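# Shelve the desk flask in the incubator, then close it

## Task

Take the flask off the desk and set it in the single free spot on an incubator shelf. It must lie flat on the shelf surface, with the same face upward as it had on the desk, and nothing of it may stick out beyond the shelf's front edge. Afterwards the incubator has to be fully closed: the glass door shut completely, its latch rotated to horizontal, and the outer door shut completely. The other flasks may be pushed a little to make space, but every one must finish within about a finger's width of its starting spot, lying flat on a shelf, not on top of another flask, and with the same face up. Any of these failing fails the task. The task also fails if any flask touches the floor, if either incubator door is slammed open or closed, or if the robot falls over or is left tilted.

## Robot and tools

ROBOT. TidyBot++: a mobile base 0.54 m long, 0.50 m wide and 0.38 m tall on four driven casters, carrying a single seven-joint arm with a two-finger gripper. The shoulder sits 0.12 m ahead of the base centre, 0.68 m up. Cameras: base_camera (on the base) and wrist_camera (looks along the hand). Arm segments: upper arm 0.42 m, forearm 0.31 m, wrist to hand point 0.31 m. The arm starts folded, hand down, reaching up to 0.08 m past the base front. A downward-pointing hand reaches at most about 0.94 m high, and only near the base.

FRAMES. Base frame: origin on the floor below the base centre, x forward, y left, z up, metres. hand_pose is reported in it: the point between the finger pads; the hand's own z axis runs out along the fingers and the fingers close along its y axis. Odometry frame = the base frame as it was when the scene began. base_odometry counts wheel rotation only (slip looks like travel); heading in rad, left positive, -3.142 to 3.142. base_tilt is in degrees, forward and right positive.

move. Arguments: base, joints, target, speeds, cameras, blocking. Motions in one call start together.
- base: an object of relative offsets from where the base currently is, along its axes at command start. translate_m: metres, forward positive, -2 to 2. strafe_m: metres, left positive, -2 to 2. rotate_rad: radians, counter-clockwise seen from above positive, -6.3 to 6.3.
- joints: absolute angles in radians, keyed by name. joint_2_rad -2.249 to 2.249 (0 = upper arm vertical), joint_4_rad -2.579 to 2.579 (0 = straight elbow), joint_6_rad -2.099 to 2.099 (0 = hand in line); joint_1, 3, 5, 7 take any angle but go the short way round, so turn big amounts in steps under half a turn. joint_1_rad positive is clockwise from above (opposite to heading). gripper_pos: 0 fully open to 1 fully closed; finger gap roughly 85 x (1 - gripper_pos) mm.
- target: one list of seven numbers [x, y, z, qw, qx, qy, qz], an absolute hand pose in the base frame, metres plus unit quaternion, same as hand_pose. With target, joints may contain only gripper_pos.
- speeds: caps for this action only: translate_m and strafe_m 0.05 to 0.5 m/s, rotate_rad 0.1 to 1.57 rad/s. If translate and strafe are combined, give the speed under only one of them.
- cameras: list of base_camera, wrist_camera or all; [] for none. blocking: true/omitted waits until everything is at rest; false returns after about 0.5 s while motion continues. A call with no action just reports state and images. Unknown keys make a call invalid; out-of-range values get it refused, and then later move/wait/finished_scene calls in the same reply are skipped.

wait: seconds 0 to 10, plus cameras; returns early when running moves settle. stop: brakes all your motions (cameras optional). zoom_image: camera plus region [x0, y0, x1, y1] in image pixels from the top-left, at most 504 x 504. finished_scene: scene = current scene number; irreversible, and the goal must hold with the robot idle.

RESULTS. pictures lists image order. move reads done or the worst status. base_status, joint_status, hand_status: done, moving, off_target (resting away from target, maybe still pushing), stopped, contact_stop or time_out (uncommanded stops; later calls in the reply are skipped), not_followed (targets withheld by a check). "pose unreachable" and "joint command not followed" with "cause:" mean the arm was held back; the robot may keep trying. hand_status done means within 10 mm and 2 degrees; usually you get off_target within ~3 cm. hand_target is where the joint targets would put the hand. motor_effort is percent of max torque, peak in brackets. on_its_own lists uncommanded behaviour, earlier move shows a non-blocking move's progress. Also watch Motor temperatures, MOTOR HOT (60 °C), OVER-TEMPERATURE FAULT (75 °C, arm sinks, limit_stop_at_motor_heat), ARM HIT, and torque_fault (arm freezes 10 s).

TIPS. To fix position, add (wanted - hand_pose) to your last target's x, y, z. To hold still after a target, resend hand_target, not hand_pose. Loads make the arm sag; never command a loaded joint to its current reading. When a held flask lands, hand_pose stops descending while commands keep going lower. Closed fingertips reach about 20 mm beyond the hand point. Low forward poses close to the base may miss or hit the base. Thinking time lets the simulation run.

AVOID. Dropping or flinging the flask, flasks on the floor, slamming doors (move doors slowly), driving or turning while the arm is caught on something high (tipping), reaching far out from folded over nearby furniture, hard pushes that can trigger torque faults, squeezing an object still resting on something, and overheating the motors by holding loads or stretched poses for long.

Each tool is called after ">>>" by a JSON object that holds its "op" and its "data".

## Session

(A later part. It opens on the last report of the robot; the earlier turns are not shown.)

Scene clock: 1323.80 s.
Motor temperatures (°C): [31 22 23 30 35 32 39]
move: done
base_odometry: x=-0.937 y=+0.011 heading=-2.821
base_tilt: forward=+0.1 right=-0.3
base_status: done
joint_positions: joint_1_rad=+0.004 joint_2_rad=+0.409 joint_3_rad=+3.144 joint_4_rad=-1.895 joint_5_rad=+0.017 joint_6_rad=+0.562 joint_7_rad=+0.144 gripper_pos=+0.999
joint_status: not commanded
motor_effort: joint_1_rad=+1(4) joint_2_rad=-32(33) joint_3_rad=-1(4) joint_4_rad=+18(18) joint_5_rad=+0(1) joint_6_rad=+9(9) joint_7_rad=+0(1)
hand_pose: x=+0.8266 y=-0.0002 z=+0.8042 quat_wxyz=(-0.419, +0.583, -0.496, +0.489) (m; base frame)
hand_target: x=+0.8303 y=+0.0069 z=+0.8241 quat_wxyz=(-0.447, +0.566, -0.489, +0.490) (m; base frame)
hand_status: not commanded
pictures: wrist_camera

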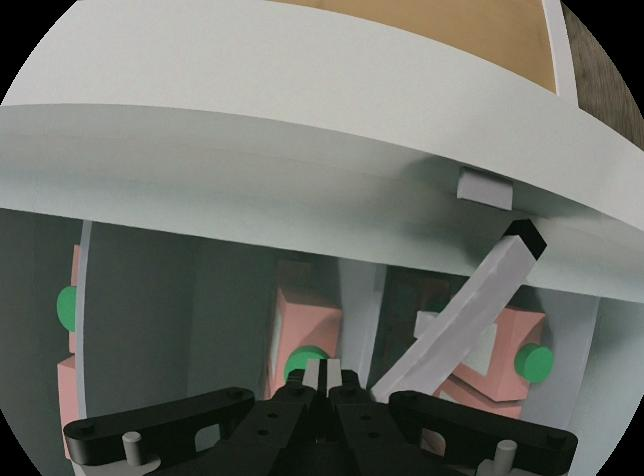

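>>> {"op": "move", "data": {"base": {"strafe_m": 0.02}, "speeds": {"strafe_m": 0.05}, "cameras": []}}

>>> {"op": "move", "data": {"joints": {"joint_4_rad": -1.93}, "cameras": ["wrist_camera"]}}

Scene clock: 1331.67 s.
Motor temperatures (°C): [31 22 23 30 35 32 39]
move: done
base_odometry: x=-0.931 y=-0.008 heading=-2.821
base_tilt: forward=+0.1 right=-0.3
base_status: done
joint_positions: joint_1_rad=+0.003 joint_2_rad=+0.409 joint_3_rad=+3.144 joint_4_rad=-1.895 joint_5_rad=+0.017 joint_6_rad=+0.562 joint_7_rad=+0.144 gripper_pos=+0.999
joint_status: not commanded
motor_effort: joint_1_rad=+0(3) joint_2_rad=-33(33) joint_3_rad=-1(4) joint_4_rad=+18(18) joint_5_rad=+0(1) joint_6_rad=+9(9) joint_7_rad=+1(1)
hand_pose: x=+0.8266 y=+0.0004 z=+0.8042 quat_wxyz=(-0.419, +0.583, -0.496, +0.489) (m; base frame)
hand_target: x=+0.8303 y=+0.0069 z=+0.8241 quat_wxyz=(-0.447, +0.566, -0.489, +0.490) (m; base frame)
hand_status: not commanded
pictures: none
No camera images: "cameras" was empty.

Scene clock: 1332.37 s.
Motor temperatures (°C): [31 22 23 30 35 32 39]
move: done
base_odometry: x=-0.931 y=-0.008 heading=-2.821
base_tilt: forward=+0.1 right=-0.3
base_status: not commanded
joint_positions: joint_1_rad=+0.003 joint_2_rad=+0.409 joint_3_rad=+3.144 joint_4_rad=-1.918 joint_5_rad=+0.017 joint_6_rad=+0.567 joint_7_rad=+0.144 gripper_pos=+0.999
joint_status: all done
motor_effort: joint_1_rad=+0(1) joint_2_rad=-32(33) joint_3_rad=-1(2) joint_4_rad=+17(18) joint_5_rad=+0(1) joint_6_rad=+8(9) joint_7_rad=+1(1)
hand_pose: x=+0.8208 y=+0.0005 z=+0.7937 quat_wxyz=(-0.415, +0.587, -0.499, +0.484) (m; base frame)
hand_target: x=+0.8188 y=+0.0069 z=+0.7998 quat_wxyz=(-0.436, +0.577, -0.500, +0.477) (m; base frame)
hand_status: not commanded
pictures: wrist_camera

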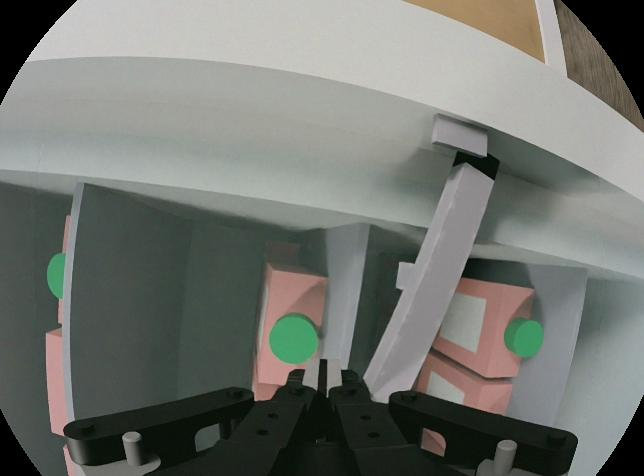

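>>> {"op": "move", "data": {"joints": {"joint_4_rad": -1.87}, "cameras": []}}

>>> {"op": "move", "data": {"base": {"strafe_m": -0.02}, "speeds": {"strafe_m": 0.05}, "cameras": ["wrist_camera"]}}

>>> {"op": "move", "data": {"joints": {"joint_4_rad": -1.91}, "cameras": ["wrist_camera"]}}

Scene clock: 1344.23 s.
Motor temperatures (°C): [31 22 23 30 35 32 39]
move: done
base_odometry: x=-0.931 y=-0.008 heading=-2.821
base_tilt: forward=+0.0 right=-0.4
base_status: not commanded
joint_positions: joint_1_rad=+0.003 joint_2_rad=+0.409 joint_3_rad=+3.144 joint_4_rad=-1.885 joint_5_rad=+0.017 joint_6_rad=+0.568 joint_7_rad=+0.144 gripper_pos=+0.999
joint_status: all done
motor_effort: joint_1_rad=+0(1) joint_2_rad=-32(33) joint_3_rad=-1(2) joint_4_rad=+21(21) joint_5_rad=+0(1) joint_6_rad=+10(11) joint_7_rad=+1(1)
hand_pose: x=+0.8295 y=+0.0004 z=+0.8113 quat_wxyz=(-0.423, +0.579, -0.492, +0.494) (m; base frame)
hand_target: x=+0.8339 y=+0.0069 z=+0.8323 quat_wxyz=(-0.450, +0.562, -0.486, +0.495) (m; base frame)
hand_status: not commanded
pictures: none
No camera images: "cameras" was empty.

Scene clock: 1345.10 s.
Motor temperatures (°C): [31 22 23 30 35 32 39]
move: done
base_odometry: x=-0.937 y=+0.011 heading=-2.821
base_tilt: forward=+0.1 right=-0.3
base_status: done
joint_positions: joint_1_rad=-0.001 joint_2_rad=+0.409 joint_3_rad=+3.144 joint_4_rad=-1.884 joint_5_rad=+0.017 joint_6_rad=+0.568 joint_7_rad=+0.144 gripper_pos=+0.999
joint_status: not commanded
motor_effort: joint_1_rad=-1(3) joint_2_rad=-33(33) joint_3_rad=+0(3) joint_4_rad=+18(21) joint_5_rad=+1(1) joint_6_rad=+9(10) joint_7_rad=+1(1)
hand_pose: x=+0.8298 y=+0.0033 z=+0.8120 quat_wxyz=(-0.424, +0.580, -0.491, +0.493) (m; base frame)
hand_target: x=+0.8339 y=+0.0069 z=+0.8323 quat_wxyz=(-0.450, +0.562, -0.486, +0.495) (m; base frame)
hand_status: not commanded
pictures: wrist_camera

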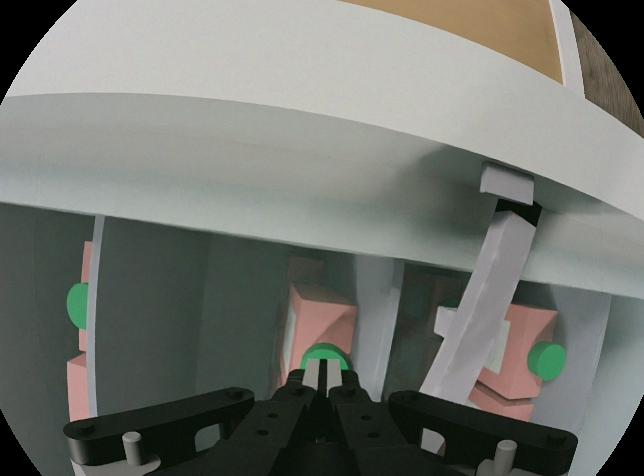

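Scene clock: 1345.77 s.
Motor temperatures (°C): [31 22 23 30 35 32 39]
move: done
base_odometry: x=-0.937 y=+0.011 heading=-2.821
base_tilt: forward=+0.0 right=-0.3
base_status: not commanded
joint_positions: joint_1_rad=-0.001 joint_2_rad=+0.409 joint_3_rad=+3.144 joint_4_rad=-1.906 joint_5_rad=+0.017 joint_6_rad=+0.568 joint_7_rad=+0.144 gripper_pos=+0.999
joint_status: all done
motor_effort: joint_1_rad=+0(1) joint_2_rad=-33(33) joint_3_rad=-2(2) joint_4_rad=+18(19) joint_5_rad=+1(1) joint_6_rad=+9(9) joint_7_rad=+1(1)
hand_pose: x=+0.8241 y=+0.0033 z=+0.8002 quat_wxyz=(-0.419, +0.585, -0.495, +0.487) (m; base frame)
hand_target: x=+0.8240 y=+0.0069 z=+0.8105 quat_wxyz=(-0.441, +0.572, -0.495, +0.483) (m; base frame)
hand_status: not commanded
pictures: wrist_camera

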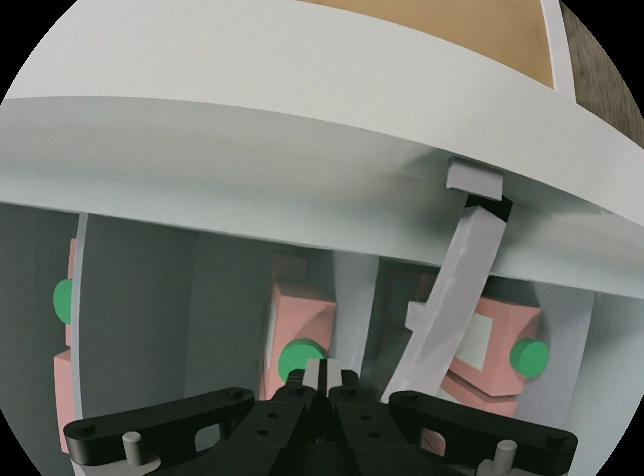

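>>> {"op": "move", "data": {"joints": {"joint_4_rad": -1.945}, "cameras": []}}

>>> {"op": "move", "data": {"base": {"translate_m": 0.01}, "joints": {"joint_4_rad": -1.975}, "cameras": ["wrist_camera"]}}

Scene clock: 1351.60 s.
Motor temperatures (°C): [31 22 23 30 35 32 39]
move: done
base_odometry: x=-0.937 y=+0.011 heading=-2.821
base_tilt: forward=+0.0 right=-0.2
base_status: not commanded
joint_positions: joint_1_rad=-0.001 joint_2_rad=+0.409 joint_3_rad=+3.144 joint_4_rad=-1.935 joint_5_rad=+0.017 joint_6_rad=+0.568 joint_7_rad=+0.144 gripper_pos=+0.999
joint_status: all done
motor_effort: joint_1_rad=+1(1) joint_2_rad=-31(32) joint_3_rad=+0(2) joint_4_rad=+16(18) joint_5_rad=+0(1) joint_6_rad=+8(9) joint_7_rad=+1(1)
hand_pose: x=+0.8160 y=+0.0033 z=+0.7845 quat_wxyz=(-0.411, +0.592, -0.502, +0.478) (m; base frame)
hand_target: x=+0.8147 y=+0.0069 z=+0.7918 quat_wxyz=(-0.432, +0.580, -0.503, +0.473) (m; base frame)
hand_status: not commanded
pictures: none
No camera images: "cameras" was empty.

Scene clock: 1352.23 s.
Motor temperatures (°C): [31 22 23 30 35 32 39]
move: done
base_odometry: x=-0.946 y=+0.008 heading=-2.821
base_tilt: forward=+0.0 right=-0.4
base_status: done
joint_positions: joint_1_rad=-0.001 joint_2_rad=+0.407 joint_3_rad=+3.144 joint_4_rad=-1.954 joint_5_rad=+0.017 joint_6_rad=+0.574 joint_7_rad=+0.144 gripper_pos=+0.999
joint_status: all done
motor_effort: joint_1_rad=-1(1) joint_2_rad=-29(33) joint_3_rad=-1(2) joint_4_rad=+15(18) joint_5_rad=+1(1) joint_6_rad=+7(9) joint_7_rad=+0(1)
hand_pose: x=+0.8109 y=+0.0034 z=+0.7781 quat_wxyz=(-0.409, +0.595, -0.504, +0.475) (m; base frame)
hand_target: x=+0.8061 y=+0.0069 z=+0.7761 quat_wxyz=(-0.424, +0.587, -0.509, +0.464) (m; base frame)
hand_status: not commanded
pictures: wrist_camera

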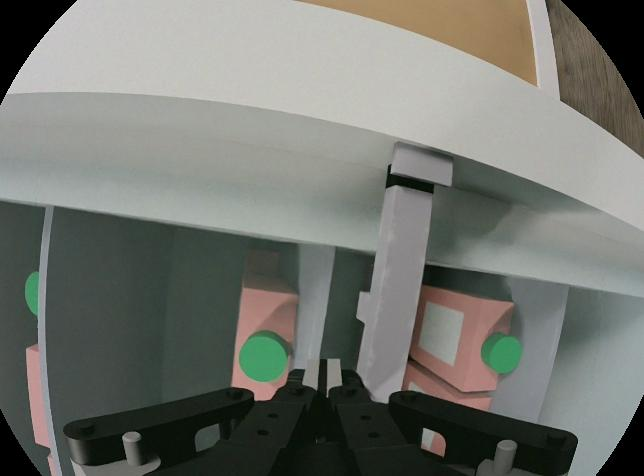

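>>> {"op": "move", "data": {"joints": {"joint_4_rad": -1.99}, "cameras": ["wrist_camera"]}}

Scene clock: 1381.97 s.
Motor temperatures (°C): [31 22 23 30 35 32 39]
move: done
base_odometry: x=-0.946 y=+0.008 heading=-2.821
base_tilt: forward=+0.1 right=-0.3
base_status: not commanded
joint_positions: joint_1_rad=-0.001 joint_2_rad=+0.403 joint_3_rad=+3.144 joint_4_rad=-1.962 joint_5_rad=+0.017 joint_6_rad=+0.579 joint_7_rad=+0.144 gripper_pos=+0.999
joint_status: all done
motor_effort: joint_1_rad=+0(1) joint_2_rad=-29(29) joint_3_rad=-1(2) joint_4_rad=+14(15) joint_5_rad=+0(1) joint_6_rad=+6(7) joint_7_rad=+1(1)
hand_pose: x=+0.8085 y=+0.0034 z=+0.7780 quat_wxyz=(-0.409, +0.594, -0.503, +0.475) (m; base frame)
hand_target: x=+0.8017 y=+0.0069 z=+0.7683 quat_wxyz=(-0.421, +0.591, -0.513, +0.460) (m; base frame)
hand_status: not commanded
pictures: wrist_camera

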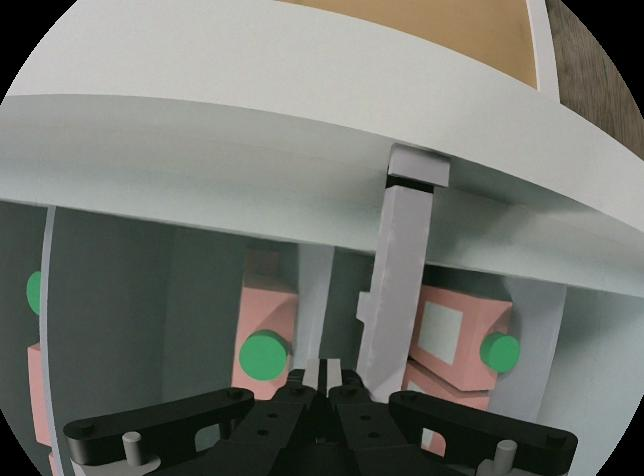

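>>> {"op": "move", "data": {"joints": {"joint_4_rad": -1.89}, "cameras": []}}

>>> {"op": "move", "data": {"base": {"translate_m": -0.3}, "joints": {"joint_7_rad": 1.6}, "cameras": ["wrist_camera"]}}

>>> {"op": "move", "data": {"joints": {"joint_2_rad": -0.1, "joint_4_rad": -1.9, "joint_6_rad": 0.25}, "cameras": ["wrist_camera"]}}

Scene clock: 1390.50 s.
Motor temperatures (°C): [31 22 23 29 35 32 39]
move: done
base_odometry: x=-0.946 y=+0.008 heading=-2.821
base_tilt: forward=+0.0 right=-0.3
base_status: not commanded
joint_positions: joint_1_rad=-0.001 joint_2_rad=+0.409 joint_3_rad=+3.144 joint_4_rad=-1.922 joint_5_rad=+0.017 joint_6_rad=+0.579 joint_7_rad=+0.144 gripper_pos=+0.999
joint_status: all done
motor_effort: joint_1_rad=+0(1) joint_2_rad=-32(34) joint_3_rad=-1(2) joint_4_rad=+21(22) joint_5_rad=+1(1) joint_6_rad=+11(12) joint_7_rad=+1(1)
hand_pose: x=+0.8203 y=+0.0034 z=+0.7952 quat_wxyz=(-0.418, +0.586, -0.496, +0.485) (m; base frame)
hand_target: x=+0.8291 y=+0.0069 z=+0.8214 quat_wxyz=(-0.446, +0.567, -0.491, +0.489) (m; base frame)
hand_status: not commanded
pictures: none
No camera images: "cameras" was empty.

Scene clock: 1392.57 s.
Motor temperatures (°C): [31 22 23 29 35 32 39]
move: done
base_odometry: x=-0.661 y=+0.102 heading=-2.821
base_tilt: forward=+0.0 right=-0.3
base_status: done
joint_positions: joint_1_rad=-0.001 joint_2_rad=+0.409 joint_3_rad=+3.144 joint_4_rad=-1.898 joint_5_rad=+0.017 joint_6_rad=+0.579 joint_7_rad=+1.527 gripper_pos=+0.999
joint_status: all done
motor_effort: joint_1_rad=+0(1) joint_2_rad=-32(35) joint_3_rad=-1(2) joint_4_rad=+18(20) joint_5_rad=+0(1) joint_6_rad=+9(9) joint_7_rad=+1(1)
hand_pose: x=+0.8267 y=+0.0033 z=+0.8079 quat_wxyz=(-0.012, +0.760, -0.008, +0.649) (m; base frame)
hand_target: x=+0.8291 y=+0.0069 z=+0.8214 quat_wxyz=(+0.017, +0.749, +0.039, +0.661) (m; base frame)
hand_status: not commanded
pictures: wrist_camera

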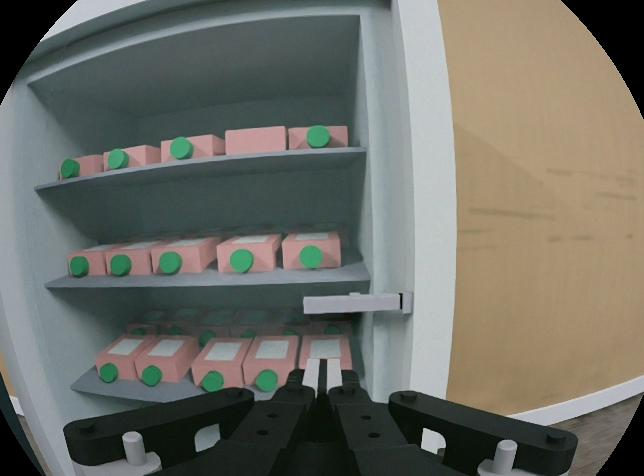

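Scene clock: 1394.33 s.
Motor temperatures (°C): [31 22 23 29 35 32 39]
move: done
base_odometry: x=-0.661 y=+0.102 heading=-2.821
base_tilt: forward=+0.1 right=-0.3
base_status: not commanded
joint_positions: joint_1_rad=-0.001 joint_2_rad=-0.090 joint_3_rad=+3.144 joint_4_rad=-1.898 joint_5_rad=+0.017 joint_6_rad=+0.306 joint_7_rad=+1.527 gripper_pos=+0.999
joint_status: all done
motor_effort: joint_1_rad=+0(1) joint_2_rad=-18(35) joint_3_rad=-1(2) joint_4_rad=+22(22) joint_5_rad=+0(1) joint_6_rad=+9(10) joint_7_rad=+1(1)
hand_pose: x=+0.6975 y=+0.0018 z=+1.0482 quat_wxyz=(-0.011, +0.682, -0.008, +0.731) (m; base frame)
hand_target: x=+0.6945 y=+0.0009 z=+1.0354 quat_wxyz=(+0.029, +0.699, +0.033, +0.714) (m; base frame)
hand_status: not commanded
pictures: wrist_camera

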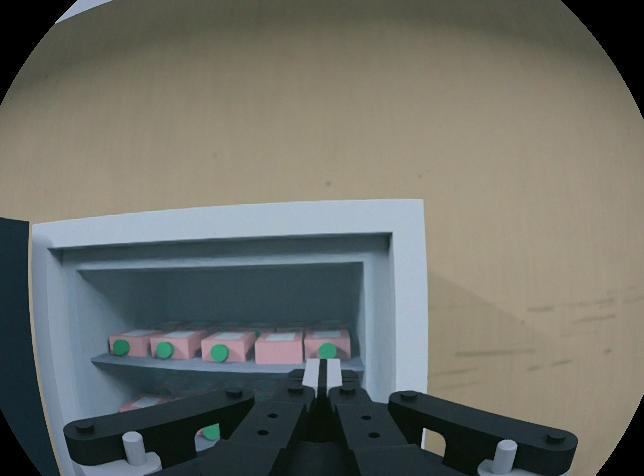

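>>> {"op": "move", "data": {"joints": {"joint_2_rad": 0.0, "joint_6_rad": -0.1}, "cameras": ["wrist_camera"]}}

>>> {"op": "zoom_image", "data": {"camera": "wrist_camera", "region": [100, 150, 450, 400]}}

Scene clock: 1403.40 s.
Motor temperatures (°C): [31 22 23 29 35 32 39]
move: done
base_odometry: x=-0.661 y=+0.102 heading=-2.821
base_tilt: forward=+0.0 right=-0.3
base_status: not commanded
joint_positions: joint_1_rad=-0.001 joint_2_rad=+0.008 joint_3_rad=+3.144 joint_4_rad=-1.906 joint_5_rad=+0.017 joint_6_rad=-0.044 joint_7_rad=+1.527 gripper_pos=+0.999
joint_status: all done
motor_effort: joint_1_rad=-1(1) joint_2_rad=-21(25) joint_3_rad=-2(2) joint_4_rad=+21(23) joint_5_rad=+0(1) joint_6_rad=+8(10) joint_7_rad=+0(1)
hand_pose: x=+0.7065 y=+0.0001 z=+0.8793 quat_wxyz=(-0.007, +0.830, -0.012, +0.558) (m; base frame)
hand_target: x=+0.6996 y=-0.0054 z=+0.8714 quat_wxyz=(+0.029, +0.841, +0.032, +0.540) (m; base frame)
hand_status: not commanded
pictures: wrist_camera

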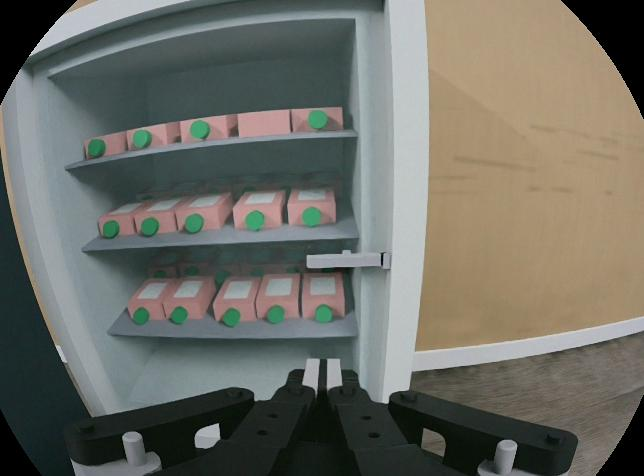

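Scaled by 1.440.

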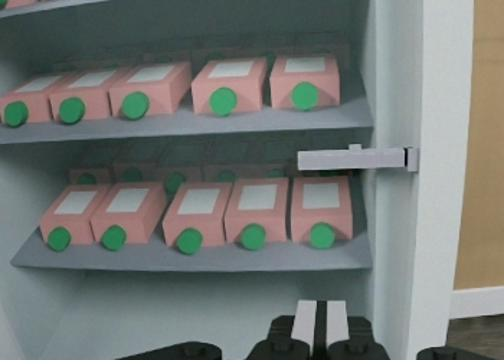

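>>> {"op": "move", "data": {"base": {"translate_m": -0.5}, "joints": {"joint_1_rad": 0.0, "joint_2_rad": 0.19, "joint_3_rad": 3.15, "joint_4_rad": -1.11, "joint_5_rad": 0.06, "joint_6_rad": -0.35, "joint_7_rad": 1.68}}}

>>> {"op": "move", "data": {"base": {"rotate_rad": 1.3}}}

Scene clock: 1419.57 s.
Motor temperatures (°C): [31 22 23 30 35 32 39]
move: done
base_odometry: x=-0.187 y=+0.259 heading=-2.821
base_tilt: forward=+0.0 right=-0.3
base_status: done
joint_positions: joint_1_rad=-0.001 joint_2_rad=+0.184 joint_3_rad=+3.144 joint_4_rad=-1.127 joint_5_rad=+0.017 joint_6_rad=-0.296 joint_7_rad=+1.605 gripper_pos=+0.999
joint_status: all done
motor_effort: joint_1_rad=+0(2) joint_2_rad=-28(29) joint_3_rad=-1(2) joint_4_rad=+22(23) joint_5_rad=+0(1) joint_6_rad=+9(10) joint_7_rad=+1(1)
hand_pose: x=+0.8107 y=-0.0011 z=+1.1655 quat_wxyz=(+0.020, +0.719, +0.016, +0.694) (m; base frame)
hand_target: x=+0.8117 y=-0.0100 z=+1.1546 quat_wxyz=(+0.067, +0.733, +0.051, +0.675) (m; base frame)
hand_status: not commanded
pictures: base_camera, wrist_camera

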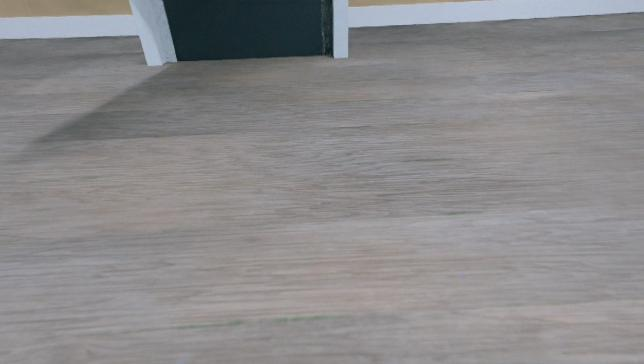

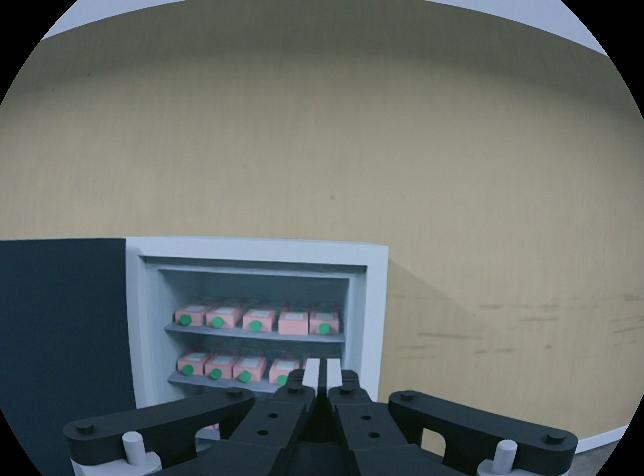

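Scene clock: 1421.90 s.
Motor temperatures (°C): [31 22 23 30 35 32 39]
move: done
base_odometry: x=-0.187 y=+0.259 heading=-1.522
base_tilt: forward=+0.0 right=-0.4
base_status: done
joint_positions: joint_1_rad=-0.007 joint_2_rad=+0.202 joint_3_rad=+3.144 joint_4_rad=-1.126 joint_5_rad=+0.017 joint_6_rad=-0.297 joint_7_rad=+1.605 gripper_pos=+0.999
joint_status: not commanded
motor_effort: joint_1_rad=-1(4) joint_2_rad=-29(33) joint_3_rad=-1(4) joint_4_rad=+22(23) joint_5_rad=+0(1) joint_6_rad=+9(9) joint_7_rad=+0(1)
hand_pose: x=+0.8194 y=+0.0035 z=+1.1526 quat_wxyz=(+0.018, +0.726, +0.019, +0.687) (m; base frame)
hand_target: x=+0.8117 y=-0.0100 z=+1.1546 quat_wxyz=(+0.067, +0.733, +0.051, +0.675) (m; base frame)
hand_status: not commanded
pictures: base_camera, wrist_camera

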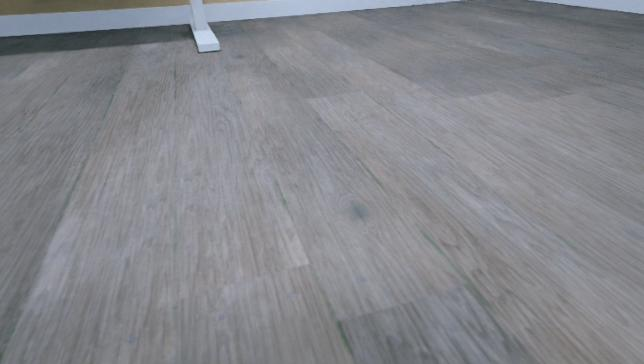

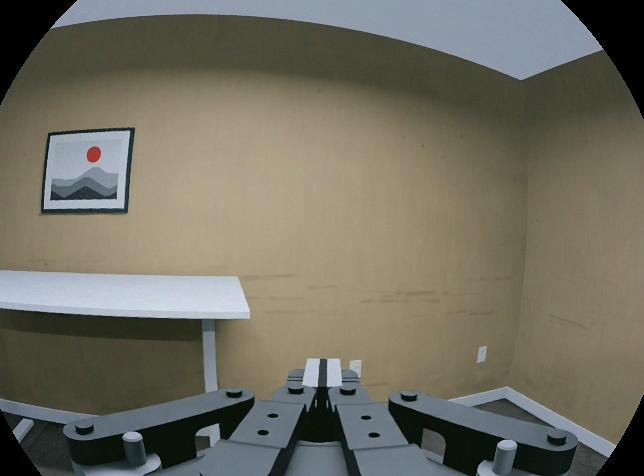

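>>> {"op": "move", "data": {"base": {"rotate_rad": -1.3}, "cameras": []}}

>>> {"op": "move", "data": {"base": {"strafe_m": 1.0, "translate_m": -0.06}}}

Scene clock: 1435.23 s.
Motor temperatures (°C): [31 22 23 30 35 32 39]
move: done
base_odometry: x=-0.187 y=+0.259 heading=-2.821
base_tilt: forward=+0.1 right=-0.3
base_status: done
joint_positions: joint_1_rad=+0.007 joint_2_rad=+0.202 joint_3_rad=+3.154 joint_4_rad=-1.126 joint_5_rad=+0.017 joint_6_rad=-0.297 joint_7_rad=+1.605 gripper_pos=+0.999
joint_status: not commanded
motor_effort: joint_1_rad=-1(5) joint_2_rad=-29(32) joint_3_rad=-2(6) joint_4_rad=+22(23) joint_5_rad=+0(1) joint_6_rad=+9(9) joint_7_rad=+0(1)
hand_pose: x=+0.8194 y=-0.0122 z=+1.1524 quat_wxyz=(+0.027, +0.726, +0.011, +0.687) (m; base frame)
hand_target: x=+0.8117 y=-0.0100 z=+1.1546 quat_wxyz=(+0.067, +0.733, +0.051, +0.675) (m; base frame)
hand_status: not commanded
pictures: none
No camera images: "cameras" was empty.

Scene clock: 1438.47 s.
Motor temperatures (°C): [31 22 23 30 35 32 39]
move: done
base_odometry: x=+0.185 y=-0.671 heading=-2.822
base_tilt: forward=+0.1 right=-0.3
base_status: done
joint_positions: joint_1_rad=+0.000 joint_2_rad=+0.202 joint_3_rad=+3.154 joint_4_rad=-1.126 joint_5_rad=+0.017 joint_6_rad=-0.297 joint_7_rad=+1.605 gripper_pos=+0.999
joint_status: not commanded
motor_effort: joint_1_rad=-1(4) joint_2_rad=-29(30) joint_3_rad=-1(3) joint_4_rad=+22(22) joint_5_rad=+0(1) joint_6_rad=+9(9) joint_7_rad=+0(1)
hand_pose: x=+0.8195 y=-0.0074 z=+1.1524 quat_wxyz=(+0.024, +0.726, +0.013, +0.687) (m; base frame)
hand_target: x=+0.8117 y=-0.0100 z=+1.1546 quat_wxyz=(+0.067, +0.733, +0.051, +0.675) (m; base frame)
hand_status: not commanded
pictures: base_camera, wrist_camera

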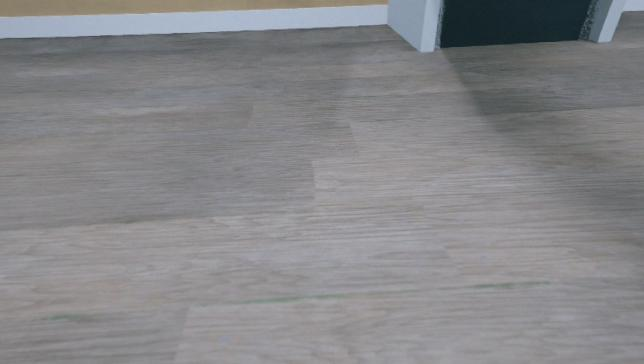

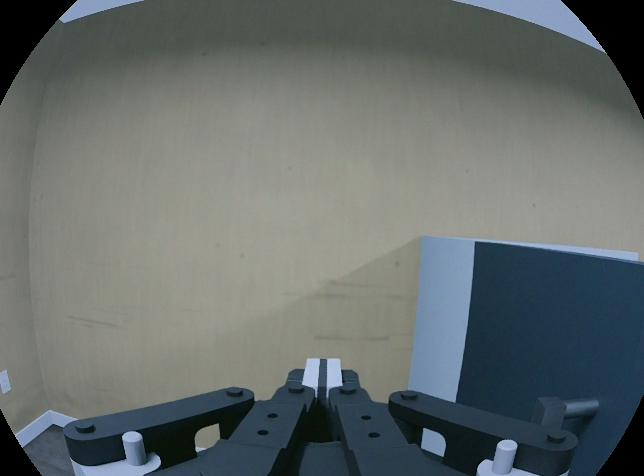

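>>> {"op": "move", "data": {"base": {"translate_m": 0.29}, "cameras": ["wrist_camera"]}}

>>> {"op": "move", "data": {"base": {"strafe_m": -0.2}, "speeds": {"strafe_m": 0.1}, "cameras": ["wrist_camera"]}}

Scene clock: 1469.40 s.
Motor temperatures (°C): [31 22 23 30 35 32 39]
move: done
base_odometry: x=-0.090 y=-0.762 heading=-2.821
base_tilt: forward=+0.1 right=-0.3
base_status: done
joint_positions: joint_1_rad=+0.000 joint_2_rad=+0.204 joint_3_rad=+3.154 joint_4_rad=-1.125 joint_5_rad=+0.017 joint_6_rad=-0.300 joint_7_rad=+1.605 gripper_pos=+0.999
joint_status: not commanded
motor_effort: joint_1_rad=+0(2) joint_2_rad=-29(33) joint_3_rad=-1(2) joint_4_rad=+22(23) joint_5_rad=+0(1) joint_6_rad=+9(10) joint_7_rad=+1(1)
hand_pose: x=+0.8205 y=-0.0074 z=+1.1506 quat_wxyz=(+0.024, +0.727, +0.013, +0.686) (m; base frame)
hand_target: x=+0.8117 y=-0.0100 z=+1.1546 quat_wxyz=(+0.067, +0.733, +0.051, +0.675) (m; base frame)
hand_status: not commanded
pictures: wrist_camera

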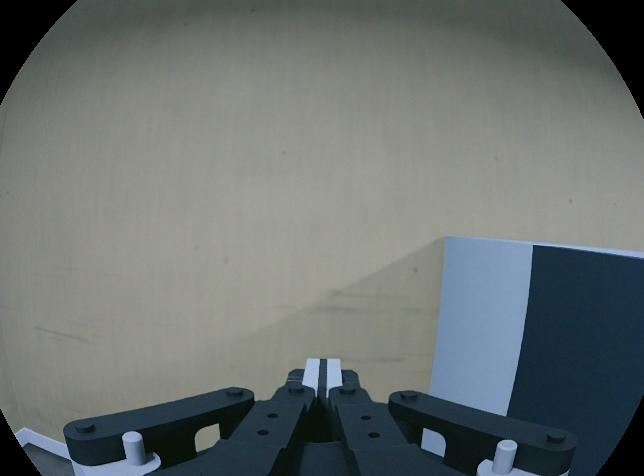

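Scene clock: 1471.97 s.
Motor temperatures (°C): [31 22 23 30 35 32 39]
move: done
base_odometry: x=-0.153 y=-0.572 heading=-2.821
base_tilt: forward=+0.0 right=-0.3
base_status: done
joint_positions: joint_1_rad=+0.002 joint_2_rad=+0.204 joint_3_rad=+3.154 joint_4_rad=-1.125 joint_5_rad=+0.017 joint_6_rad=-0.300 joint_7_rad=+1.605 gripper_pos=+0.999
joint_status: not commanded
motor_effort: joint_1_rad=+0(3) joint_2_rad=-29(31) joint_3_rad=-1(3) joint_4_rad=+22(23) joint_5_rad=+0(1) joint_6_rad=+9(9) joint_7_rad=+0(1)
hand_pose: x=+0.8204 y=-0.0085 z=+1.1507 quat_wxyz=(+0.025, +0.727, +0.013, +0.686) (m; base frame)
hand_target: x=+0.8117 y=-0.0100 z=+1.1546 quat_wxyz=(+0.067, +0.733, +0.051, +0.675) (m; base frame)
hand_status: not commanded
pictures: wrist_camera

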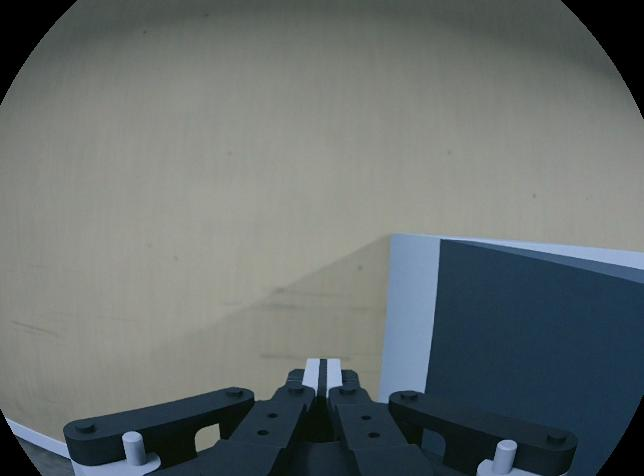

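>>> {"op": "move", "data": {"base": {"strafe_m": -0.15}, "speeds": {"strafe_m": 0.08}, "cameras": ["wrist_camera"]}}

Scene clock: 1483.53 s.
Motor temperatures (°C): [31 22 23 30 35 32 39]
move: done
base_odometry: x=-0.201 y=-0.430 heading=-2.821
base_tilt: forward=+0.1 right=-0.3
base_status: done
joint_positions: joint_1_rad=-0.003 joint_2_rad=+0.204 joint_3_rad=+3.150 joint_4_rad=-1.125 joint_5_rad=+0.017 joint_6_rad=-0.300 joint_7_rad=+1.605 gripper_pos=+0.999
joint_status: not commanded
motor_effort: joint_1_rad=+0(4) joint_2_rad=-29(31) joint_3_rad=-1(3) joint_4_rad=+22(22) joint_5_rad=+0(1) joint_6_rad=+9(9) joint_7_rad=+0(1)
hand_pose: x=+0.8204 y=-0.0033 z=+1.1508 quat_wxyz=(+0.022, +0.727, +0.015, +0.686) (m; base frame)
hand_target: x=+0.8117 y=-0.0100 z=+1.1546 quat_wxyz=(+0.067, +0.733, +0.051, +0.675) (m; base frame)
hand_status: not commanded
pictures: wrist_camera

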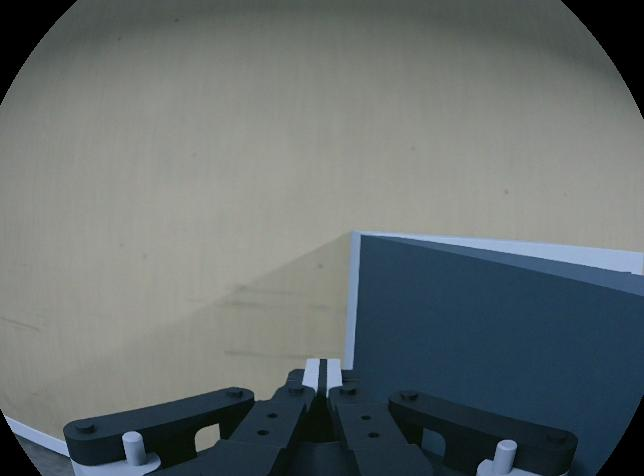

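>>> {"op": "move", "data": {"base": {"strafe_m": -0.12}, "speeds": {"strafe_m": 0.08}, "cameras": ["wrist_camera"]}}

Scene clock: 1492.50 s.
Motor temperatures (°C): [31 22 23 30 35 32 39]
move: done
base_odometry: x=-0.239 y=-0.316 heading=-2.821
base_tilt: forward=+0.0 right=-0.3
base_status: done
joint_positions: joint_1_rad=-0.004 joint_2_rad=+0.204 joint_3_rad=+3.147 joint_4_rad=-1.125 joint_5_rad=+0.017 joint_6_rad=-0.300 joint_7_rad=+1.606 gripper_pos=+0.999
joint_status: not commanded
motor_effort: joint_1_rad=+0(4) joint_2_rad=-29(30) joint_3_rad=-1(3) joint_4_rad=+22(23) joint_5_rad=+1(2) joint_6_rad=+9(9) joint_7_rad=+1(1)
hand_pose: x=+0.8203 y=-0.0006 z=+1.1509 quat_wxyz=(+0.020, +0.727, +0.017, +0.686) (m; base frame)
hand_target: x=+0.8117 y=-0.0100 z=+1.1546 quat_wxyz=(+0.067, +0.733, +0.051, +0.675) (m; base frame)
hand_status: not commanded
pictures: wrist_camera

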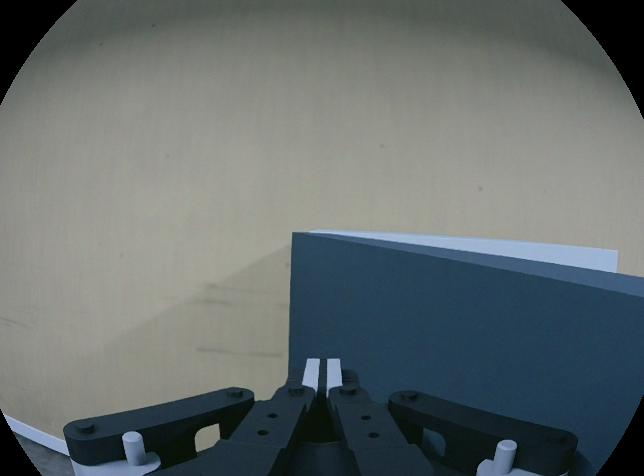

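>>> {"op": "move", "data": {"base": {"strafe_m": -0.12}, "speeds": {"strafe_m": 0.08}, "cameras": ["wrist_camera"]}}

Scene clock: 1507.80 s.
Motor temperatures (°C): [31 22 23 30 35 32 39]
move: done
base_odometry: x=-0.277 y=-0.202 heading=-2.821
base_tilt: forward=+0.0 right=-0.3
base_status: done
joint_positions: joint_1_rad=-0.004 joint_2_rad=+0.204 joint_3_rad=+3.145 joint_4_rad=-1.125 joint_5_rad=+0.017 joint_6_rad=-0.300 joint_7_rad=+1.606 gripper_pos=+0.999
joint_status: not commanded
motor_effort: joint_1_rad=+0(5) joint_2_rad=-29(30) joint_3_rad=-1(3) joint_4_rad=+22(22) joint_5_rad=+0(1) joint_6_rad=+9(9) joint_7_rad=+0(1)
hand_pose: x=+0.8202 y=+0.0004 z=+1.1510 quat_wxyz=(+0.019, +0.727, +0.017, +0.686) (m; base frame)
hand_target: x=+0.8117 y=-0.0100 z=+1.1546 quat_wxyz=(+0.067, +0.733, +0.051, +0.675) (m; base frame)
hand_status: not commanded
pictures: wrist_camera

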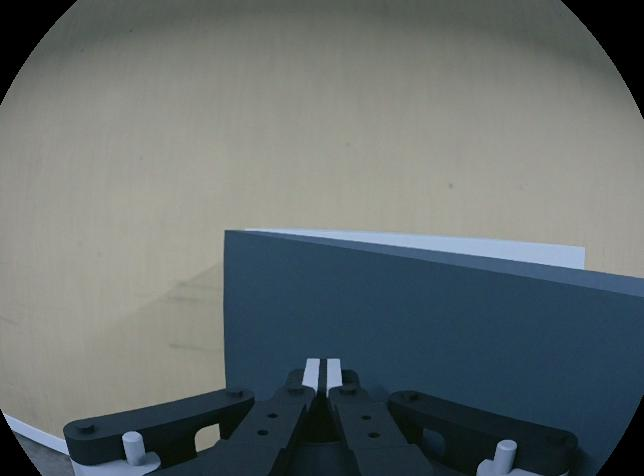

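>>> {"op": "move", "data": {"base": {"strafe_m": -0.15}, "speeds": {"strafe_m": 0.08}, "cameras": ["wrist_camera"]}}

Scene clock: 1514.53 s.
Motor temperatures (°C): [31 22 23 30 35 32 39]
move: done
base_odometry: x=-0.324 y=-0.060 heading=-2.821
base_tilt: forward=+0.1 right=-0.3
base_status: done
joint_positions: joint_1_rad=-0.004 joint_2_rad=+0.204 joint_3_rad=+3.144 joint_4_rad=-1.125 joint_5_rad=+0.017 joint_6_rad=-0.300 joint_7_rad=+1.606 gripper_pos=+0.999
joint_status: not commanded
motor_effort: joint_1_rad=-1(4) joint_2_rad=-29(30) joint_3_rad=-1(4) joint_4_rad=+22(22) joint_5_rad=+0(2) joint_6_rad=+9(9) joint_7_rad=+1(1)
hand_pose: x=+0.8202 y=+0.0015 z=+1.1511 quat_wxyz=(+0.019, +0.727, +0.018, +0.686) (m; base frame)
hand_target: x=+0.8117 y=-0.0100 z=+1.1546 quat_wxyz=(+0.067, +0.733, +0.051, +0.675) (m; base frame)
hand_status: not commanded
pictures: wrist_camera

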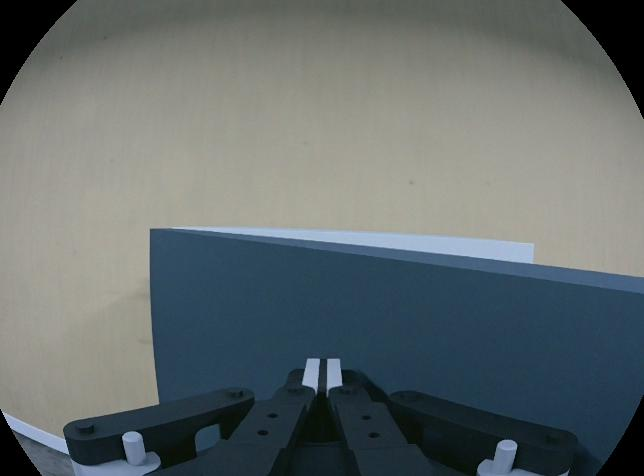

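>>> {"op": "move", "data": {"base": {"strafe_m": -0.1, "translate_m": 0.06}, "speeds": {"strafe_m": 0.08}, "cameras": ["wrist_camera"]}}

Scene clock: 1527.87 s.
Motor temperatures (°C): [31 22 23 30 35 32 39]
move: done
base_odometry: x=-0.413 y=+0.017 heading=-2.821
base_tilt: forward=+0.0 right=-0.2
base_status: done
joint_positions: joint_1_rad=-0.003 joint_2_rad=+0.200 joint_3_rad=+3.143 joint_4_rad=-1.125 joint_5_rad=+0.017 joint_6_rad=-0.302 joint_7_rad=+1.606 gripper_pos=+0.999
joint_status: not commanded
motor_effort: joint_1_rad=-1(5) joint_2_rad=-29(32) joint_3_rad=-2(4) joint_4_rad=+22(22) joint_5_rad=+0(2) joint_6_rad=+9(10) joint_7_rad=+0(1)
hand_pose: x=+0.8185 y=+0.0009 z=+1.1530 quat_wxyz=(+0.019, +0.727, +0.017, +0.687) (m; base frame)
hand_target: x=+0.8117 y=-0.0100 z=+1.1546 quat_wxyz=(+0.067, +0.733, +0.051, +0.675) (m; base frame)
hand_status: not commanded
pictures: wrist_camera

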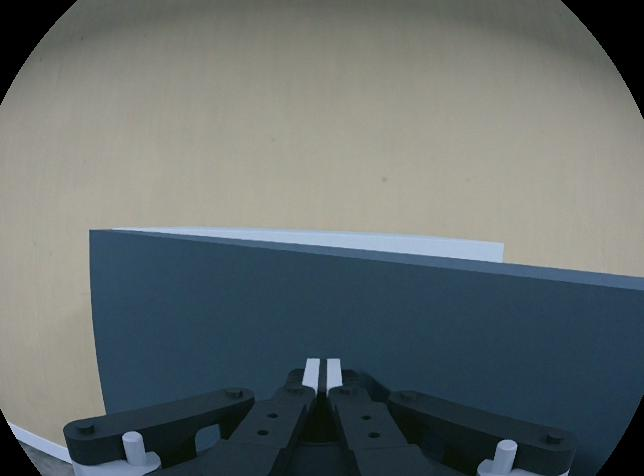

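>>> {"op": "move", "data": {"base": {"strafe_m": -0.09, "translate_m": 0.08}, "speeds": {"strafe_m": 0.08}, "cameras": []}}

>>> {"op": "move", "data": {"base": {"strafe_m": -0.07, "translate_m": 0.09}, "speeds": {"strafe_m": 0.08}, "cameras": ["wrist_camera"]}}

Scene clock: 1538.30 s.
Motor temperatures (°C): [31 23 23 30 35 32 39]
move: done
base_odometry: x=-0.517 y=+0.077 heading=-2.821
base_tilt: forward=+0.0 right=-0.3
base_status: done
joint_positions: joint_1_rad=-0.004 joint_2_rad=+0.196 joint_3_rad=+3.143 joint_4_rad=-1.125 joint_5_rad=+0.017 joint_6_rad=-0.304 joint_7_rad=+1.606 gripper_pos=+0.999
joint_status: not commanded
motor_effort: joint_1_rad=+0(4) joint_2_rad=-29(31) joint_3_rad=-1(3) joint_4_rad=+22(23) joint_5_rad=+0(1) joint_6_rad=+9(11) joint_7_rad=+0(1)
hand_pose: x=+0.8164 y=+0.0016 z=+1.1554 quat_wxyz=(+0.019, +0.726, +0.018, +0.687) (m; base frame)
hand_target: x=+0.8117 y=-0.0100 z=+1.1546 quat_wxyz=(+0.067, +0.733, +0.051, +0.675) (m; base frame)
hand_status: not commanded
pictures: none
No camera images: "cameras" was empty.

Scene clock: 1540.27 s.
Motor temperatures (°C): [31 23 23 30 35 32 39]
move: done
base_odometry: x=-0.625 y=+0.115 heading=-2.821
base_tilt: forward=+0.0 right=-0.3
base_status: done
joint_positions: joint_1_rad=-0.004 joint_2_rad=+0.193 joint_3_rad=+3.143 joint_4_rad=-1.125 joint_5_rad=+0.017 joint_6_rad=-0.306 joint_7_rad=+1.606 gripper_pos=+0.999
joint_status: not commanded
motor_effort: joint_1_rad=-1(4) joint_2_rad=-29(31) joint_3_rad=-1(3) joint_4_rad=+22(22) joint_5_rad=+0(1) joint_6_rad=+9(10) joint_7_rad=+1(1)
hand_pose: x=+0.8151 y=+0.0016 z=+1.1569 quat_wxyz=(+0.019, +0.725, +0.018, +0.688) (m; base frame)
hand_target: x=+0.8117 y=-0.0100 z=+1.1546 quat_wxyz=(+0.067, +0.733, +0.051, +0.675) (m; base frame)
hand_status: not commanded
pictures: wrist_camera

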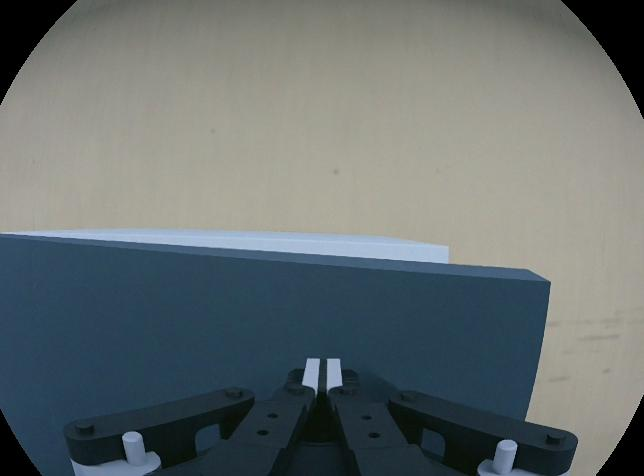

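>>> {"op": "move", "data": {"base": {"strafe_m": -0.045, "translate_m": 0.09}, "speeds": {"translate_m": 0.08}, "cameras": []}}

>>> {"op": "move", "data": {"base": {"strafe_m": -0.03, "translate_m": 0.08}, "speeds": {"translate_m": 0.06}, "cameras": ["wrist_camera"]}}

Scene clock: 1554.90 s.
Motor temperatures (°C): [31 22 23 30 35 32 39]
move: done
base_odometry: x=-0.724 y=+0.130 heading=-2.822
base_tilt: forward=+0.1 right=-0.2
base_status: done
joint_positions: joint_1_rad=-0.003 joint_2_rad=+0.193 joint_3_rad=+3.143 joint_4_rad=-1.124 joint_5_rad=+0.017 joint_6_rad=-0.307 joint_7_rad=+1.606 gripper_pos=+0.999
joint_status: not commanded
motor_effort: joint_1_rad=-1(2) joint_2_rad=-29(31) joint_3_rad=-1(2) joint_4_rad=+21(23) joint_5_rad=+0(1) joint_6_rad=+9(10) joint_7_rad=+1(1)
hand_pose: x=+0.8150 y=+0.0016 z=+1.1567 quat_wxyz=(+0.019, +0.726, +0.018, +0.688) (m; base frame)
hand_target: x=+0.8117 y=-0.0100 z=+1.1546 quat_wxyz=(+0.067, +0.733, +0.051, +0.675) (m; base frame)
hand_status: not commanded
pictures: none
No camera images: "cameras" was empty.

Scene clock: 1556.80 s.
Motor temperatures (°C): [31 22 23 30 35 32 39]
move: done
base_odometry: x=-0.810 y=+0.133 heading=-2.822
base_tilt: forward=+0.1 right=-0.3
base_status: done
joint_positions: joint_1_rad=-0.003 joint_2_rad=+0.193 joint_3_rad=+3.143 joint_4_rad=-1.124 joint_5_rad=+0.017 joint_6_rad=-0.308 joint_7_rad=+1.606 gripper_pos=+0.999
joint_status: not commanded
motor_effort: joint_1_rad=+0(2) joint_2_rad=-29(32) joint_3_rad=-1(2) joint_4_rad=+22(23) joint_5_rad=+0(1) joint_6_rad=+9(11) joint_7_rad=+0(1)
hand_pose: x=+0.8149 y=+0.0016 z=+1.1566 quat_wxyz=(+0.019, +0.726, +0.018, +0.687) (m; base frame)
hand_target: x=+0.8117 y=-0.0100 z=+1.1546 quat_wxyz=(+0.067, +0.733, +0.051, +0.675) (m; base frame)
hand_status: not commanded
pictures: wrist_camera

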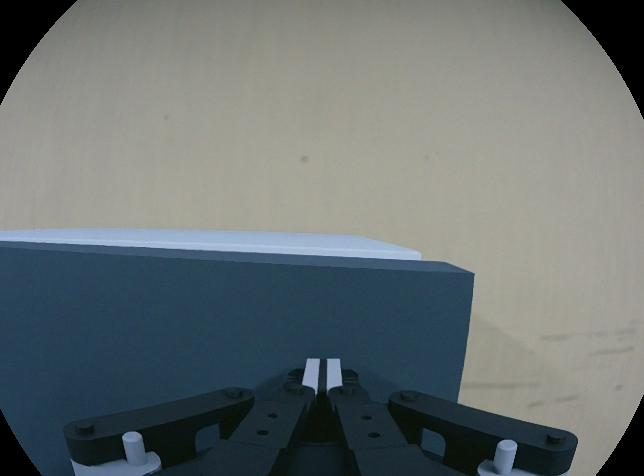

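>>> {"op": "move", "data": {"base": {"translate_m": 0.05}, "speeds": {"translate_m": 0.05}, "cameras": []}}

>>> {"op": "move", "data": {"base": {"translate_m": 0.03}, "speeds": {"translate_m": 0.05}, "cameras": ["wrist_camera"]}}

Scene clock: 1565.30 s.
Motor temperatures (°C): [31 22 23 30 35 32 39]
move: done
base_odometry: x=-0.858 y=+0.118 heading=-2.822
base_tilt: forward=+0.1 right=-0.3
base_status: done
joint_positions: joint_1_rad=-0.003 joint_2_rad=+0.194 joint_3_rad=+3.143 joint_4_rad=-1.124 joint_5_rad=+0.017 joint_6_rad=-0.309 joint_7_rad=+1.606 gripper_pos=+0.999
joint_status: not commanded
motor_effort: joint_1_rad=-1(2) joint_2_rad=-29(32) joint_3_rad=-1(2) joint_4_rad=+22(23) joint_5_rad=+0(1) joint_6_rad=+9(10) joint_7_rad=+1(1)
hand_pose: x=+0.8150 y=+0.0016 z=+1.1563 quat_wxyz=(+0.019, +0.726, +0.018, +0.687) (m; base frame)
hand_target: x=+0.8117 y=-0.0100 z=+1.1546 quat_wxyz=(+0.067, +0.733, +0.051, +0.675) (m; base frame)
hand_status: not commanded
pictures: none
No camera images: "cameras" was empty.

Scene clock: 1566.43 s.
Motor temperatures (°C): [31 22 23 30 35 32 39]
move: done
base_odometry: x=-0.886 y=+0.108 heading=-2.822
base_tilt: forward=+0.1 right=-0.3
base_status: done
joint_positions: joint_1_rad=-0.003 joint_2_rad=+0.160 joint_3_rad=+3.143 joint_4_rad=-1.132 joint_5_rad=+0.017 joint_6_rad=-0.356 joint_7_rad=+1.606 gripper_pos=+0.999
joint_status: not commanded
motor_effort: joint_1_rad=+0(2) joint_2_rad=-20(30) joint_3_rad=-1(2) joint_4_rad=+25(27) joint_5_rad=+0(1) joint_6_rad=+15(17) joint_7_rad=+1(1)
hand_pose: x=+0.7987 y=+0.0013 z=+1.1597 quat_wxyz=(+0.019, +0.734, +0.018, +0.679) (m; base frame)
hand_target: x=+0.8117 y=-0.0100 z=+1.1546 quat_wxyz=(+0.067, +0.733, +0.051, +0.675) (m; base frame)
hand_status: not commanded
pictures: wrist_camera

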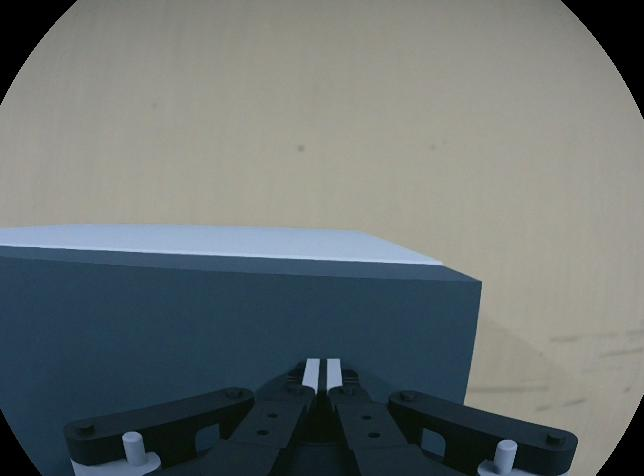

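Closed, hand pressing. One small push more, then back off.

>>> {"op": "move", "data": {"base": {"translate_m": 0.02}, "speeds": {"translate_m": 0.05}, "cameras": ["wrist_camera"]}}

>>> {"op": "move", "data": {"base": {"translate_m": -0.4}, "speeds": {"translate_m": 0.2}, "cameras": ["wrist_camera"]}}

>>> {"op": "move", "data": {"base": {"strafe_m": -0.75}, "cameras": ["wrist_camera"]}}

Scene clock: 1575.03 s.
Motor temperatures (°C): [31 22 23 30 35 32 39]
move: done
base_odometry: x=-0.905 y=+0.102 heading=-2.822
base_tilt: forward=+0.0 right=-0.3
base_status: done
joint_positions: joint_1_rad=-0.004 joint_2_rad=+0.120 joint_3_rad=+3.143 joint_4_rad=-1.153 joint_5_rad=+0.017 joint_6_rad=-0.398 joint_7_rad=+1.606 gripper_pos=+0.999
joint_status: not commanded
motor_effort: joint_1_rad=+2(3) joint_2_rad=-12(21) joint_3_rad=+2(2) joint_4_rad=+29(31) joint_5_rad=+1(1) joint_6_rad=+21(24) joint_7_rad=+1(1)
hand_pose: x=+0.7797 y=+0.0011 z=+1.1602 quat_wxyz=(+0.019, +0.742, +0.018, +0.670) (m; base frame)
hand_target: x=+0.8117 y=-0.0100 z=+1.1546 quat_wxyz=(+0.067, +0.733, +0.051, +0.675) (m; base frame)
hand_status: not commanded
pictures: wrist_camera

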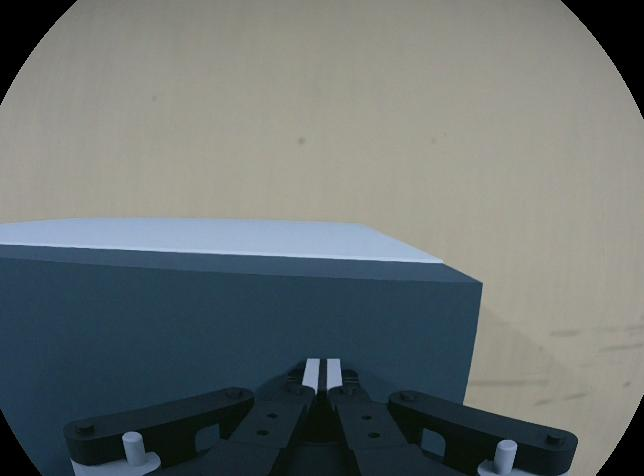

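Scene clock: 1577.80 s.
Motor temperatures (°C): [31 22 23 30 35 32 39]
move: done
base_odometry: x=-0.525 y=+0.228 heading=-2.822
base_tilt: forward=+0.1 right=-0.3
base_status: done
joint_positions: joint_1_rad=-0.003 joint_2_rad=+0.196 joint_3_rad=+3.143 joint_4_rad=-1.119 joint_5_rad=+0.017 joint_6_rad=-0.355 joint_7_rad=+1.606 gripper_pos=+0.999
joint_status: not commanded
motor_effort: joint_1_rad=+0(2) joint_2_rad=-29(33) joint_3_rad=-1(2) joint_4_rad=+22(27) joint_5_rad=+1(1) joint_6_rad=+9(19) joint_7_rad=+1(1)
hand_pose: x=+0.8149 y=+0.0008 z=+1.1429 quat_wxyz=(+0.019, +0.741, +0.018, +0.671) (m; base frame)
hand_target: x=+0.8117 y=-0.0100 z=+1.1546 quat_wxyz=(+0.067, +0.733, +0.051, +0.675) (m; base frame)
hand_status: not commanded
pictures: wrist_camera

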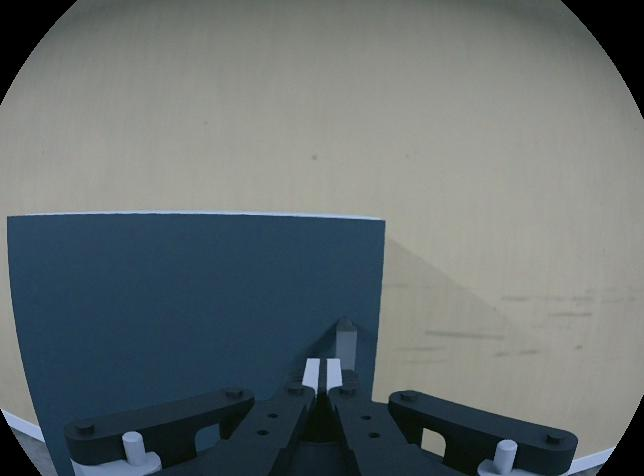

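Scene clock: 1580.60 s.
Motor temperatures (°C): [31 22 23 30 35 32 39]
move: done
base_odometry: x=-0.760 y=+0.940 heading=-2.822
base_tilt: forward=+0.1 right=-0.4
base_status: done
joint_positions: joint_1_rad=+0.001 joint_2_rad=+0.196 joint_3_rad=+3.143 joint_4_rad=-1.119 joint_5_rad=+0.017 joint_6_rad=-0.355 joint_7_rad=+1.606 gripper_pos=+0.999
joint_status: not commanded
motor_effort: joint_1_rad=+0(3) joint_2_rad=-29(29) joint_3_rad=-1(3) joint_4_rad=+21(22) joint_5_rad=+0(1) joint_6_rad=+9(9) joint_7_rad=+0(1)
hand_pose: x=+0.8149 y=-0.0021 z=+1.1429 quat_wxyz=(+0.020, +0.741, +0.016, +0.671) (m; base frame)
hand_target: x=+0.8117 y=-0.0100 z=+1.1546 quat_wxyz=(+0.067, +0.733, +0.051, +0.675) (m; base frame)
hand_status: not commanded
pictures: wrist_camera

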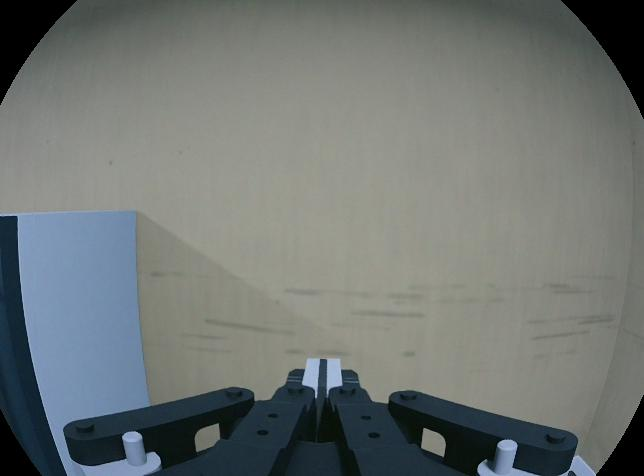

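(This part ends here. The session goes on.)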